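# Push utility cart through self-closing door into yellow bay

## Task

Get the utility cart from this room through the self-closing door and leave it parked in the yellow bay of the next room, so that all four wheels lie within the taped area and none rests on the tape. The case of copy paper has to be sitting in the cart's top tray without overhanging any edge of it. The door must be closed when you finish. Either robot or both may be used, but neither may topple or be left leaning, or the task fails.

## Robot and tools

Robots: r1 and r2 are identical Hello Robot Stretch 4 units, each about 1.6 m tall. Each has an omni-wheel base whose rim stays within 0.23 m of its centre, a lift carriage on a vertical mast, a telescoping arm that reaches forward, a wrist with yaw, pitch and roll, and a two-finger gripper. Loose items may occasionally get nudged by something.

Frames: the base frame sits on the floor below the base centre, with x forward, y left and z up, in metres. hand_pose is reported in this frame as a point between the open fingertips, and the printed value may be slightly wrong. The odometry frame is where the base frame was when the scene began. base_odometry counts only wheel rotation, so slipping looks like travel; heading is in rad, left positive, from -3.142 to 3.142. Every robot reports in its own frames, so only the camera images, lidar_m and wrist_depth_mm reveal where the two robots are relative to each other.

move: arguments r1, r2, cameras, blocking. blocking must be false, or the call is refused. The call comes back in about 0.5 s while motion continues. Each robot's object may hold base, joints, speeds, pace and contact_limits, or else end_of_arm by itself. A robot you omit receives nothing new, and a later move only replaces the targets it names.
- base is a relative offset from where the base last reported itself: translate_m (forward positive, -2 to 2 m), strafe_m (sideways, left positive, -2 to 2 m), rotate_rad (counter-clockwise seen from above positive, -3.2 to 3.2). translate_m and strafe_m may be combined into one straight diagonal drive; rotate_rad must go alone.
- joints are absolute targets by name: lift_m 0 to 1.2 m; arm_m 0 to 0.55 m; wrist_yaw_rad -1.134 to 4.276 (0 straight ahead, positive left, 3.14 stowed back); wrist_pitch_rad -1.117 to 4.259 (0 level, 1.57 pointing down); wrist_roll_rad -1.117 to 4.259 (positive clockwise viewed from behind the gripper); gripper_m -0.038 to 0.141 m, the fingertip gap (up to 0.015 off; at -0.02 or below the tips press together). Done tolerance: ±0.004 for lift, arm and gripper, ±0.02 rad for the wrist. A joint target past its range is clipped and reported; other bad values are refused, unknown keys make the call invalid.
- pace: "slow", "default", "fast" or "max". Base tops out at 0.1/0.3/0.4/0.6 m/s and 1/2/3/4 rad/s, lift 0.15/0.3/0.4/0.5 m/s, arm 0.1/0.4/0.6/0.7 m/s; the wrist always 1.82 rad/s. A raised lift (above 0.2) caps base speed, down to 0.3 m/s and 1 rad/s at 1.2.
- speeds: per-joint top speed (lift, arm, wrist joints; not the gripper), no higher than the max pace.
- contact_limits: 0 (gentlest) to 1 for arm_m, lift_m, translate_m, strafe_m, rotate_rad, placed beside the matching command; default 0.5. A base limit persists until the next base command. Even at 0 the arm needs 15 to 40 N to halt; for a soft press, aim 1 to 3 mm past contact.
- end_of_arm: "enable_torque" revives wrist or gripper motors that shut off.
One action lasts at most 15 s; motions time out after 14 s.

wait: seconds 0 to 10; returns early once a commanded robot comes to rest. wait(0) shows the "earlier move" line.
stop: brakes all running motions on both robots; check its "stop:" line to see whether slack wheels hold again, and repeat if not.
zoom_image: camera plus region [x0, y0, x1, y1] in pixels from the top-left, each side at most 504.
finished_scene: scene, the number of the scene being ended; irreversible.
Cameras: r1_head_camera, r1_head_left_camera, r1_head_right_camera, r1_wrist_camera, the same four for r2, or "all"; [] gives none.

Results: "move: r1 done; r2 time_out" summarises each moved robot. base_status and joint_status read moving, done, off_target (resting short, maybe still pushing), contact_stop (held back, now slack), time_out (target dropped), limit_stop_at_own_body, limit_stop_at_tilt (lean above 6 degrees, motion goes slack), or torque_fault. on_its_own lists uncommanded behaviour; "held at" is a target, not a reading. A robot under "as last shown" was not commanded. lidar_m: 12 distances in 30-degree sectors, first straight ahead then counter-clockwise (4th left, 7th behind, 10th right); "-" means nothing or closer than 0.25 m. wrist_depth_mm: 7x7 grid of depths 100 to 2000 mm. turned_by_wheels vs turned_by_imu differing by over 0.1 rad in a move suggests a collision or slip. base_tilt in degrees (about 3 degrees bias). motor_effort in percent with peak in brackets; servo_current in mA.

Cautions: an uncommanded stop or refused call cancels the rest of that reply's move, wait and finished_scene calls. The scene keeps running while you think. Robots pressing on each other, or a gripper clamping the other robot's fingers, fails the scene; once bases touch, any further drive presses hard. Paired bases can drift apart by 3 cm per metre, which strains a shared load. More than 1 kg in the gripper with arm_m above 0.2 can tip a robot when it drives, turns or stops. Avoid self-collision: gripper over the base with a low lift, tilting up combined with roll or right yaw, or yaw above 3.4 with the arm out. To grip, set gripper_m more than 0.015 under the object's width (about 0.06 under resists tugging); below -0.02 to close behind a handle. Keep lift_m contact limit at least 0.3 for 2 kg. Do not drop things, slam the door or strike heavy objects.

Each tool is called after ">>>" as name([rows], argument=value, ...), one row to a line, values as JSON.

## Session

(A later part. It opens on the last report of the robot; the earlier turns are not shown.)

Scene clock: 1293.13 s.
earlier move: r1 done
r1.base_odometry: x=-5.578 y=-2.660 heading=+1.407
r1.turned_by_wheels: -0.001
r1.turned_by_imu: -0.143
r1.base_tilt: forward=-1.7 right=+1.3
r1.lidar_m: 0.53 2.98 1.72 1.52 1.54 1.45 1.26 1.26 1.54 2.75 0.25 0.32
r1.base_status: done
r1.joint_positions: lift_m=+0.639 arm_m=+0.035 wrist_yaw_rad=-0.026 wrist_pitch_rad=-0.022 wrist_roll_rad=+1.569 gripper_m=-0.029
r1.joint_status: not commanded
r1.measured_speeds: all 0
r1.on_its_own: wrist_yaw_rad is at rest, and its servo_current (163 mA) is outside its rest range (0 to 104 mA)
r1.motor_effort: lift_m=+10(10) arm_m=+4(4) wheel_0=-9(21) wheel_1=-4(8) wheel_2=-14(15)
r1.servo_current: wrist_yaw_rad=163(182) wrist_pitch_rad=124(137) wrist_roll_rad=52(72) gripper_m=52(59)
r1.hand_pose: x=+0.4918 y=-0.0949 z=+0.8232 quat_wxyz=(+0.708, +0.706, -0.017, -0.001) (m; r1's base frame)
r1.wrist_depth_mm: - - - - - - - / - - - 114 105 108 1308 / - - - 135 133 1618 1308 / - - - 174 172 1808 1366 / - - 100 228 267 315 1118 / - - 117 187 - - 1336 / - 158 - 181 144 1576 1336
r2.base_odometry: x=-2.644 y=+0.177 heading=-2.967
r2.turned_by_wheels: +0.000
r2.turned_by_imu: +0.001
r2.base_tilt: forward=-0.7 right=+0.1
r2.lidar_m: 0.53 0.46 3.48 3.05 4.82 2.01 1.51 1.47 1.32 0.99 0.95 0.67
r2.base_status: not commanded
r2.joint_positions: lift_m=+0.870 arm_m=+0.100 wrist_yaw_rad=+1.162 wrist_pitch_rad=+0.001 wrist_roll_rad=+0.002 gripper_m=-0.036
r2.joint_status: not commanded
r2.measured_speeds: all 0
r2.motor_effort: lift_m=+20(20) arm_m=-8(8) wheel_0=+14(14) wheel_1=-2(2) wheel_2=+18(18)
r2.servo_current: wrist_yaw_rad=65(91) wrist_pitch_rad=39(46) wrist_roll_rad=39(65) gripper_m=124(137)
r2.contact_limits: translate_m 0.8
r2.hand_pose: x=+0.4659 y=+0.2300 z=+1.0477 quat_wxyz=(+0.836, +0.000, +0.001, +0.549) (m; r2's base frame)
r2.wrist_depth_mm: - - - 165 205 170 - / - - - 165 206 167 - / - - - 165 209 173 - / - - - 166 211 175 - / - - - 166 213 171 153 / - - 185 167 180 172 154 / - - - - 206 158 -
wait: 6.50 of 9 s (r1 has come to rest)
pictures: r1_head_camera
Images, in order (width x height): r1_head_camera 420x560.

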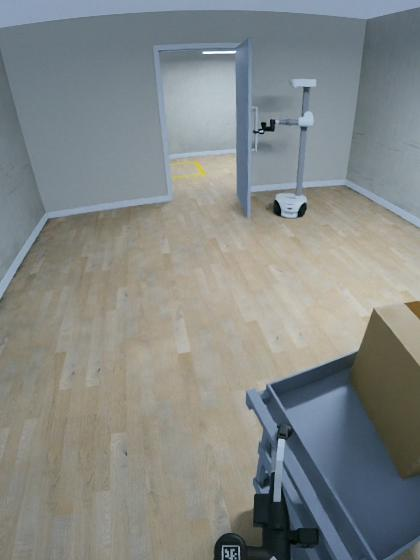

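>>> move(blocking=false, cameras=[], r1={"base":{"rotate_rad":0.1}})

>>> wait(seconds=1.5, cameras=[])

>>> move(blocking=false, cameras=[], r1={"base":{"translate_m":-0.9,"strafe_m":-0.05}})

>>> wait(seconds=6, cameras=["r1_head_camera"])

Scene clock: 1304.93 s.
move: r1 moving
r1.base_odometry: x=-5.578 y=-2.660 heading=+1.505
r1.turned_by_wheels: +0.097
r1.turned_by_imu: +0.041
r1.base_tilt: forward=-1.6 right=+1.3
r1.lidar_m: 0.53 2.82 1.72 1.54 1.56 1.42 1.28 1.28 1.60 3.02 0.25 0.33
r1.base_status: rotate_rad moving
r1.joint_positions: lift_m=+0.639 arm_m=+0.035 wrist_yaw_rad=-0.036 wrist_pitch_rad=-0.022 wrist_roll_rad=+1.569 gripper_m=-0.029
r1.joint_status: not commanded
r1.measured_speeds: translate_m=+0.000 strafe_m=+0.000 rotate_rad=+0.001 lift_m=+0.000 arm_m=+0.000 wrist_yaw_rad=+0.000 wrist_pitch_rad=+0.000 wrist_roll_rad=+0.000
r1.motor_effort: lift_m=+10(10) arm_m=+5(5) wheel_0=-13(13) wheel_1=-9(13) wheel_2=-14(26)
r1.servo_current: wrist_yaw_rad=254(273) wrist_pitch_rad=124(137) wrist_roll_rad=59(59) gripper_m=52(59)
r1.hand_pose: x=+0.4908 y=-0.0976 z=+0.8233 quat_wxyz=(+0.708, +0.706, -0.020, -0.005) (m; r1's base frame)
r1.wrist_depth_mm: - - - - - - - / - - - 116 110 110 1336 / - - - 138 137 1576 1336 / - - - 181 179 1808 1336 / - - 119 240 312 319 1138 / - - 119 196 - - 1308 / - - - 181 144 1576 1308
r2: as last shown
r2.turned_by_imu: +0.002
r2.base_tilt: forward=-0.7 right=+0.0
r2.lidar_m: 0.53 0.45 3.47 3.04 4.85 2.03 1.52 1.44 1.31 0.99 0.95 0.66
r2.motor_effort: lift_m=+20(20) arm_m=-8(8) wheel_0=+14(14) wheel_1=-1(2) wheel_2=+18(18)
r2.servo_current: wrist_yaw_rad=65(78) wrist_pitch_rad=39(46) wrist_roll_rad=59(59) gripper_m=124(137)
r2.contact_limits: translate_m 0.8
r2.wrist_depth_mm: - - - 164 206 170 - / - - - 165 206 167 - / - - - 165 209 173 - / - - - 165 211 175 - / - - - 166 212 171 153 / - - 183 167 180 172 153 / - - - - 207 158 -
pictures: none
No camera images: "cameras" was empty.

Scene clock: 1305.67 s.
earlier move: r1 done
r1.base_odometry: x=-5.579 y=-2.660 heading=+1.506
r1.turned_by_wheels: +0.002
r1.turned_by_imu: -0.002
r1.base_tilt: forward=-1.6 right=+1.2
r1.lidar_m: 0.53 2.83 1.72 1.53 1.55 1.45 1.28 1.28 1.60 3.01 0.26 0.33
r1.base_status: done
r1.joint_positions: lift_m=+0.639 arm_m=+0.035 wrist_yaw_rad=-0.029 wrist_pitch_rad=-0.022 wrist_roll_rad=+1.568 gripper_m=-0.029
r1.joint_status: not commanded
r1.measured_speeds: all 0
r1.on_its_own: wrist_yaw_rad is at rest, and its servo_current (189 mA) is outside its rest range (0 to 104 mA)
r1.motor_effort: lift_m=+10(10) arm_m=+5(5) wheel_0=-1(14) wheel_1=-4(13) wheel_2=-10(26)
r1.servo_current: wrist_yaw_rad=189(293) wrist_pitch_rad=130(137) wrist_roll_rad=46(59) gripper_m=52(59)
r1.hand_pose: x=+0.4915 y=-0.0957 z=+0.8233 quat_wxyz=(+0.708, +0.706, -0.018, -0.002) (m; r1's base frame)
r1.wrist_depth_mm: - - - - - - - / - - - 107 110 110 1308 / - - - 131 135 1618 1308 / - - - 169 166 1863 1308 / - - - 218 250 317 1138 / - - - 187 322 1808 1308 / - 159 - 177 142 1661 1308
r2.base_odometry: x=-2.644 y=+0.177 heading=-2.967
r2.turned_by_wheels: +0.000
r2.turned_by_imu: +0.000
r2.base_tilt: forward=-0.6 right=+0.0
r2.lidar_m: 0.54 0.45 3.44 2.98 4.82 2.01 1.51 1.45 1.31 0.96 0.95 0.66
r2.base_status: not commanded
r2.joint_positions: lift_m=+0.870 arm_m=+0.100 wrist_yaw_rad=+1.162 wrist_pitch_rad=+0.001 wrist_roll_rad=+0.002 gripper_m=-0.036
r2.joint_status: not commanded
r2.measured_speeds: all 0
r2.motor_effort: lift_m=+20(20) arm_m=-8(8) wheel_0=+14(14) wheel_1=-2(2) wheel_2=+18(18)
r2.servo_current: wrist_yaw_rad=72(78) wrist_pitch_rad=39(46) wrist_roll_rad=52(59) gripper_m=130(137)
r2.contact_limits: translate_m 0.8
r2.hand_pose: x=+0.4659 y=+0.2300 z=+1.0477 quat_wxyz=(+0.836, +0.000, +0.001, +0.549) (m; r2's base frame)
r2.wrist_depth_mm: - - - 165 205 170 - / - - - 165 207 167 - / - - - 165 209 173 - / - - - 165 211 175 - / - - - 166 213 171 153 / - - 184 167 180 171 153 / - - - - 207 158 -
wait: 0.73 of 1.5 s (r1 has come to rest)
pictures: none
No camera images: "cameras" was empty.

Scene clock: 1306.17 s.
move: r1 moving
r1.base_odometry: x=-5.579 y=-2.691 heading=+1.505
r1.turned_by_wheels: -0.001
r1.turned_by_imu: -0.002
r1.base_tilt: forward=-1.6 right=+1.3
r1.lidar_m: 0.52 2.82 1.74 1.50 1.56 1.40 1.25 1.23 1.54 2.93 0.25 0.30
r1.base_status: translate_m moving; strafe_m moving
r1.joint_positions: lift_m=+0.639 arm_m=+0.035 wrist_yaw_rad=-0.021 wrist_pitch_rad=-0.022 wrist_roll_rad=+1.568 gripper_m=-0.029
r1.joint_status: not commanded
r1.measured_speeds: translate_m=-0.120 strafe_m=-0.008 rotate_rad=+0.001 lift_m=+0.000 arm_m=+0.000 wrist_yaw_rad=+0.000 wrist_pitch_rad=+0.000 wrist_roll_rad=+0.000
r1.motor_effort: lift_m=+10(10) arm_m=-4(5) wheel_0=-13(13) wheel_1=-10(11) wheel_2=+7(9)
r1.servo_current: wrist_yaw_rad=124(189) wrist_pitch_rad=130(130) wrist_roll_rad=26(59) gripper_m=52(59)
r1.hand_pose: x=+0.4923 y=-0.0935 z=+0.8233 quat_wxyz=(+0.708, +0.706, -0.015, +0.000) (m; r1's base frame)
r1.wrist_depth_mm: - - - - - - - / - - - 117 112 111 1366 / - - - 136 135 146 1308 / - - - 171 168 1863 1336 / - - - 227 225 1756 1229 / - - 114 186 309 1756 1255 / - 151 - 146 145 1618 1308
r2: as last shown
r2.base_tilt: forward=-0.7 right=+0.0
r2.lidar_m: 0.53 0.42 3.49 3.04 4.81 2.01 1.51 1.47 1.29 0.99 0.94 0.65
r2.motor_effort: lift_m=+20(20) arm_m=-8(8) wheel_0=+14(14) wheel_1=-2(2) wheel_2=+17(18)
r2.servo_current: wrist_yaw_rad=72(78) wrist_pitch_rad=39(46) wrist_roll_rad=39(52) gripper_m=124(137)
r2.contact_limits: translate_m 0.8
r2.wrist_depth_mm: - - - 164 205 170 - / - - - 164 207 167 - / - - - 165 208 173 - / - - - 166 211 175 - / - - - 167 212 171 153 / - - 184 167 180 172 153 / - - - - 206 158 -
pictures: none
No camera images: "cameras" was empty.

Scene clock: 1310.17 s.
earlier move: r1 done
r1.base_odometry: x=-5.587 y=-3.562 heading=+1.508
r1.turned_by_wheels: +0.003
r1.turned_by_imu: +0.016
r1.base_tilt: forward=-1.6 right=+1.2
r1.lidar_m: 0.29 0.32 0.69 1.42 0.71 0.44 0.39 0.40 0.51 0.97 3.32 4.01
r1.base_status: done
r1.joint_positions: lift_m=+0.639 arm_m=+0.035 wrist_yaw_rad=+0.018 wrist_pitch_rad=-0.022 wrist_roll_rad=+1.571 gripper_m=-0.029
r1.joint_status: not commanded
r1.measured_speeds: all 0
r1.on_its_own: wrist_yaw_rad is at rest, and its servo_current (111 mA) is outside its rest range (0 to 104 mA)
r1.motor_effort: lift_m=+10(10) arm_m=+4(5) wheel_0=+8(16) wheel_1=+2(11) wheel_2=+8(19)
r1.servo_current: wrist_yaw_rad=111(189) wrist_pitch_rad=130(137) wrist_roll_rad=39(65) gripper_m=59(59)
r1.hand_pose: x=+0.4957 y=-0.0822 z=+0.8233 quat_wxyz=(+0.707, +0.707, -0.001, +0.014) (m; r1's base frame)
r1.wrist_depth_mm: - - - - - 1921 1281 / - - - - - 1921 1308 / - - - - - - 1308 / - - - - 442 1576 1138 / - - - - - - 1397 / - - - 188 266 - - / - 168 172 178 180 569 -
r2.base_odometry: x=-2.644 y=+0.177 heading=-2.967
r2.turned_by_wheels: +0.000
r2.turned_by_imu: +0.001
r2.base_tilt: forward=-0.6 right=+0.1
r2.lidar_m: 0.50 0.45 3.46 4.02 4.82 2.01 1.51 1.45 1.27 0.98 0.95 0.65
r2.base_status: not commanded
r2.joint_positions: lift_m=+0.870 arm_m=+0.100 wrist_yaw_rad=+1.162 wrist_pitch_rad=+0.001 wrist_roll_rad=+0.002 gripper_m=-0.036
r2.joint_status: not commanded
r2.measured_speeds: all 0
r2.motor_effort: lift_m=+20(20) arm_m=-8(8) wheel_0=+14(14) wheel_1=-2(2) wheel_2=+17(18)
r2.servo_current: wrist_yaw_rad=72(85) wrist_pitch_rad=39(46) wrist_roll_rad=52(65) gripper_m=130(137)
r2.contact_limits: translate_m 0.8
r2.hand_pose: x=+0.4659 y=+0.2300 z=+1.0477 quat_wxyz=(+0.836, +0.000, +0.001, +0.549) (m; r2's base frame)
r2.wrist_depth_mm: - - - 164 205 170 - / - - - 164 206 167 - / - - - 165 209 173 - / - - - 165 211 174 - / - - - 166 212 171 153 / - - 185 167 180 172 154 / - - - - 208 158 -
wait: 4.00 of 6 s (r1 has come to rest)
pictures: r1_head_camera
Images, in order (width x height): r1_head_camera 420x560.

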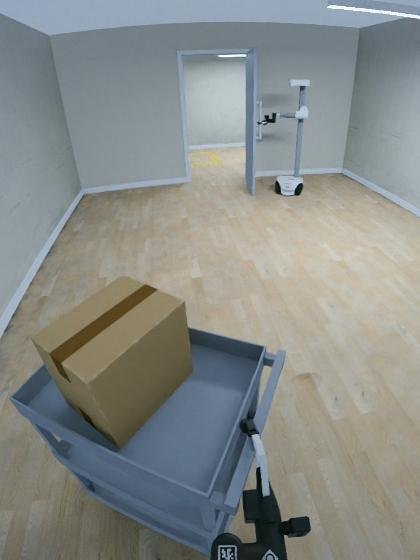

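>>> move(blocking=false, cameras=[], r1={"base":{"strafe_m":-0.8,"translate_m":0.05},"pace":"slow"})

>>> wait(seconds=10, cameras=["r1_head_camera"])

Scene clock: 1317.93 s.
move: r1 moving
r1.base_odometry: x=-5.573 y=-3.562 heading=+1.510
r1.turned_by_wheels: +0.003
r1.turned_by_imu: +0.002
r1.base_tilt: forward=-1.6 right=+1.2
r1.lidar_m: 0.31 0.34 0.65 1.45 0.70 0.46 0.36 0.38 0.50 0.97 3.30 4.04
r1.base_status: translate_m moving; strafe_m moving
r1.joint_positions: lift_m=+0.639 arm_m=+0.035 wrist_yaw_rad=+0.020 wrist_pitch_rad=-0.022 wrist_roll_rad=+1.571 gripper_m=-0.029
r1.joint_status: not commanded
r1.measured_speeds: translate_m=+0.005 strafe_m=-0.054 rotate_rad=-0.001 lift_m=+0.000 arm_m=+0.000 wrist_yaw_rad=+0.008 wrist_pitch_rad=+0.000 wrist_roll_rad=+0.000
r1.motor_effort: lift_m=+10(10) arm_m=+4(4) wheel_0=+23(23) wheel_1=-1(3) wheel_2=+10(10)
r1.servo_current: wrist_yaw_rad=137(137) wrist_pitch_rad=124(130) wrist_roll_rad=46(65) gripper_m=52(59)
r1.hand_pose: x=+0.4959 y=-0.0815 z=+0.8233 quat_wxyz=(+0.707, +0.707, -0.001, +0.015) (m; r1's base frame)
r1.wrist_depth_mm: - - - - - 1921 1281 / - - - - - 1983 1308 / - - - - - - 1308 / - - - - 442 1708 442 / - - - - - - 1464 / - - - 189 180 - - / - 167 172 173 179 564 -
r2: as last shown
r2.base_tilt: forward=-0.6 right=-0.1
r2.lidar_m: 0.51 0.47 3.46 3.99 4.84 2.01 1.51 1.45 1.31 0.98 0.96 0.66
r2.motor_effort: lift_m=+20(20) arm_m=-8(8) wheel_0=+14(14) wheel_1=-1(2) wheel_2=+18(18)
r2.servo_current: wrist_yaw_rad=78(85) wrist_pitch_rad=46(46) wrist_roll_rad=59(59) gripper_m=130(137)
r2.contact_limits: translate_m 0.8
r2.wrist_depth_mm: - - - 164 205 170 - / - - - 165 206 167 - / - - - 164 209 173 - / - - - 165 211 174 - / - - - 166 213 170 153 / - - 184 167 180 171 153 / - - - - 207 158 -
pictures: none
No camera images: "cameras" was empty.

Scene clock: 1326.63 s.
earlier move: r1 done
r1.base_odometry: x=-4.785 y=-3.562 heading=+1.508
r1.turned_by_wheels: -0.002
r1.turned_by_imu: +0.069
r1.base_tilt: forward=-1.6 right=+1.3
r1.lidar_m: 0.30 0.37 2.38 2.20 0.55 0.35 0.33 0.35 0.47 1.02 2.55 0.62
r1.base_status: done
r1.joint_positions: lift_m=+0.639 arm_m=+0.035 wrist_yaw_rad=+0.016 wrist_pitch_rad=-0.022 wrist_roll_rad=+1.572 gripper_m=-0.029
r1.joint_status: not commanded
r1.measured_speeds: all 0
r1.motor_effort: lift_m=+10(10) arm_m=+4(4) wheel_0=+9(26) wheel_1=+0(8) wheel_2=-3(11)
r1.servo_current: wrist_yaw_rad=91(169) wrist_pitch_rad=124(137) wrist_roll_rad=52(72) gripper_m=52(59)
r1.hand_pose: x=+0.4956 y=-0.0828 z=+0.8233 quat_wxyz=(+0.707, +0.707, -0.002, +0.014) (m; r1's base frame)
r1.wrist_depth_mm: - - - - - 1863 1281 / - - - - - 1863 1308 / - - - 399 - 1863 1229 / - - - - 424 1708 424 / - - - - - - - / - - - 188 247 - - / - 158 171 181 160 615 -
r2.base_odometry: x=-2.644 y=+0.177 heading=-2.967
r2.turned_by_wheels: +0.000
r2.turned_by_imu: +0.001
r2.base_tilt: forward=-0.7 right=+0.0
r2.lidar_m: 0.52 0.45 3.47 3.70 3.91 2.01 1.51 1.45 1.29 0.99 0.93 0.64
r2.base_status: not commanded
r2.joint_positions: lift_m=+0.870 arm_m=+0.100 wrist_yaw_rad=+1.162 wrist_pitch_rad=+0.001 wrist_roll_rad=+0.002 gripper_m=-0.036
r2.joint_status: not commanded
r2.measured_speeds: all 0
r2.motor_effort: lift_m=+20(20) arm_m=-8(8) wheel_0=+14(14) wheel_1=-1(2) wheel_2=+18(18)
r2.servo_current: wrist_yaw_rad=65(91) wrist_pitch_rad=39(46) wrist_roll_rad=52(65) gripper_m=124(137)
r2.contact_limits: translate_m 0.8
r2.hand_pose: x=+0.4659 y=+0.2300 z=+1.0477 quat_wxyz=(+0.836, +0.000, +0.001, +0.549) (m; r2's base frame)
r2.wrist_depth_mm: - - - 164 205 170 - / - - - 164 206 167 - / - - - 165 210 173 - / - - - 165 211 174 - / - - - 166 213 170 153 / - - 184 166 180 172 154 / - - - - 207 158 -
wait: 8.70 of 10 s (r1 has come to rest)
pictures: r1_head_camera
Images, in order (width x height): r1_head_camera 420x560.

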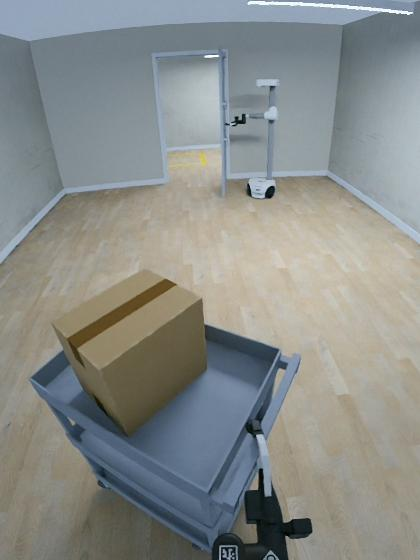

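>>> move(blocking=false, cameras=[], r1={"base":{"strafe_m":0.42},"pace":"slow"})

>>> wait(seconds=7, cameras=["r1_head_camera"])

Scene clock: 1332.67 s.
move: r1 moving
r1.base_odometry: x=-4.799 y=-3.561 heading=+1.508
r1.turned_by_wheels: +0.000
r1.turned_by_imu: -0.001
r1.base_tilt: forward=-1.6 right=+1.3
r1.lidar_m: 0.28 0.34 2.34 2.18 0.58 0.37 0.34 0.32 0.45 1.00 2.56 0.59
r1.base_status: strafe_m moving
r1.joint_positions: lift_m=+0.639 arm_m=+0.035 wrist_yaw_rad=+0.003 wrist_pitch_rad=-0.022 wrist_roll_rad=+1.573 gripper_m=-0.029
r1.joint_status: not commanded
r1.measured_speeds: translate_m=+0.000 strafe_m=+0.056 rotate_rad=-0.003 lift_m=+0.000 arm_m=+0.000 wrist_yaw_rad=-0.025 wrist_pitch_rad=+0.000 wrist_roll_rad=+0.004
r1.motor_effort: lift_m=+10(10) arm_m=+4(4) wheel_0=-10(10) wheel_1=+6(10) wheel_2=-1(1)
r1.servo_current: wrist_yaw_rad=39(117) wrist_pitch_rad=130(130) wrist_roll_rad=46(59) gripper_m=46(52)
r1.hand_pose: x=+0.4945 y=-0.0866 z=+0.8233 quat_wxyz=(+0.706, +0.708, -0.007, +0.009) (m; r1's base frame)
r1.wrist_depth_mm: - - - - - 1921 1281 / - - - - - 1983 1281 / - - - 410 - 1921 1255 / - - - - 427 1708 424 / - - - - - - - / - - - 187 256 - - / - 158 171 181 159 1756 -
r2: as last shown
r2.lidar_m: 0.53 0.45 3.46 3.69 3.87 2.04 1.51 1.45 1.33 0.98 0.95 0.64
r2.motor_effort: lift_m=+20(20) arm_m=-8(8) wheel_0=+14(14) wheel_1=-1(2) wheel_2=+17(18)
r2.servo_current: wrist_yaw_rad=72(85) wrist_pitch_rad=46(46) wrist_roll_rad=33(59) gripper_m=137(137)
r2.contact_limits: translate_m 0.8
r2.wrist_depth_mm: - - - 165 205 170 - / - - - 165 206 167 - / - - - 165 209 173 - / - - - 165 211 174 - / - - - 166 213 171 153 / - - 184 166 180 171 153 / - - - - 207 158 -
pictures: none
No camera images: "cameras" was empty.

Scene clock: 1337.53 s.
earlier move: r1 done
r1.base_odometry: x=-5.204 y=-3.535 heading=+1.508
r1.turned_by_wheels: +0.000
r1.turned_by_imu: +0.000
r1.base_tilt: forward=-1.6 right=+1.3
r1.lidar_m: 0.38 2.91 1.92 1.78 0.61 0.42 0.38 0.40 0.51 1.14 2.97 0.46
r1.base_status: done
r1.joint_positions: lift_m=+0.639 arm_m=+0.035 wrist_yaw_rad=-0.005 wrist_pitch_rad=-0.022 wrist_roll_rad=+1.573 gripper_m=-0.029
r1.joint_status: not commanded
r1.measured_speeds: all 0
r1.motor_effort: lift_m=+10(10) arm_m=-4(4) wheel_0=-6(16) wheel_1=+1(10) wheel_2=-1(5)
r1.servo_current: wrist_yaw_rad=52(117) wrist_pitch_rad=124(137) wrist_roll_rad=39(72) gripper_m=52(59)
r1.hand_pose: x=+0.4938 y=-0.0890 z=+0.8233 quat_wxyz=(+0.706, +0.708, -0.010, +0.006) (m; r1's base frame)
r1.wrist_depth_mm: - - - - - 1921 1336 / - - - 263 271 1921 - / - - - 256 257 - - / - 469 466 243 244 - - / - 469 462 233 234 - - / - 462 180 186 172 - - / - 150 449 215 156 - -
r2.base_odometry: x=-2.644 y=+0.177 heading=-2.967
r2.turned_by_wheels: +0.000
r2.turned_by_imu: +0.001
r2.base_tilt: forward=-0.7 right=+0.0
r2.lidar_m: 0.54 0.46 3.47 3.54 4.81 2.02 1.52 1.43 1.33 0.98 0.95 0.63
r2.base_status: not commanded
r2.joint_positions: lift_m=+0.870 arm_m=+0.100 wrist_yaw_rad=+1.162 wrist_pitch_rad=+0.001 wrist_roll_rad=+0.002 gripper_m=-0.036
r2.joint_status: not commanded
r2.measured_speeds: all 0
r2.motor_effort: lift_m=+20(20) arm_m=-8(8) wheel_0=+14(14) wheel_1=-1(2) wheel_2=+18(18)
r2.servo_current: wrist_yaw_rad=78(85) wrist_pitch_rad=46(46) wrist_roll_rad=39(59) gripper_m=130(137)
r2.contact_limits: translate_m 0.8
r2.hand_pose: x=+0.4659 y=+0.2300 z=+1.0477 quat_wxyz=(+0.836, +0.000, +0.001, +0.549) (m; r2's base frame)
r2.wrist_depth_mm: - - - 165 205 170 - / - - - 165 206 167 - / - - - 165 209 173 - / - - - 165 210 174 - / - - - 166 212 171 153 / - - 183 167 180 172 154 / - - - - 208 158 -
wait: 4.87 of 7 s (r1 has come to rest)
pictures: r1_head_camera
Images, in order (width x height): r1_head_camera 420x560.

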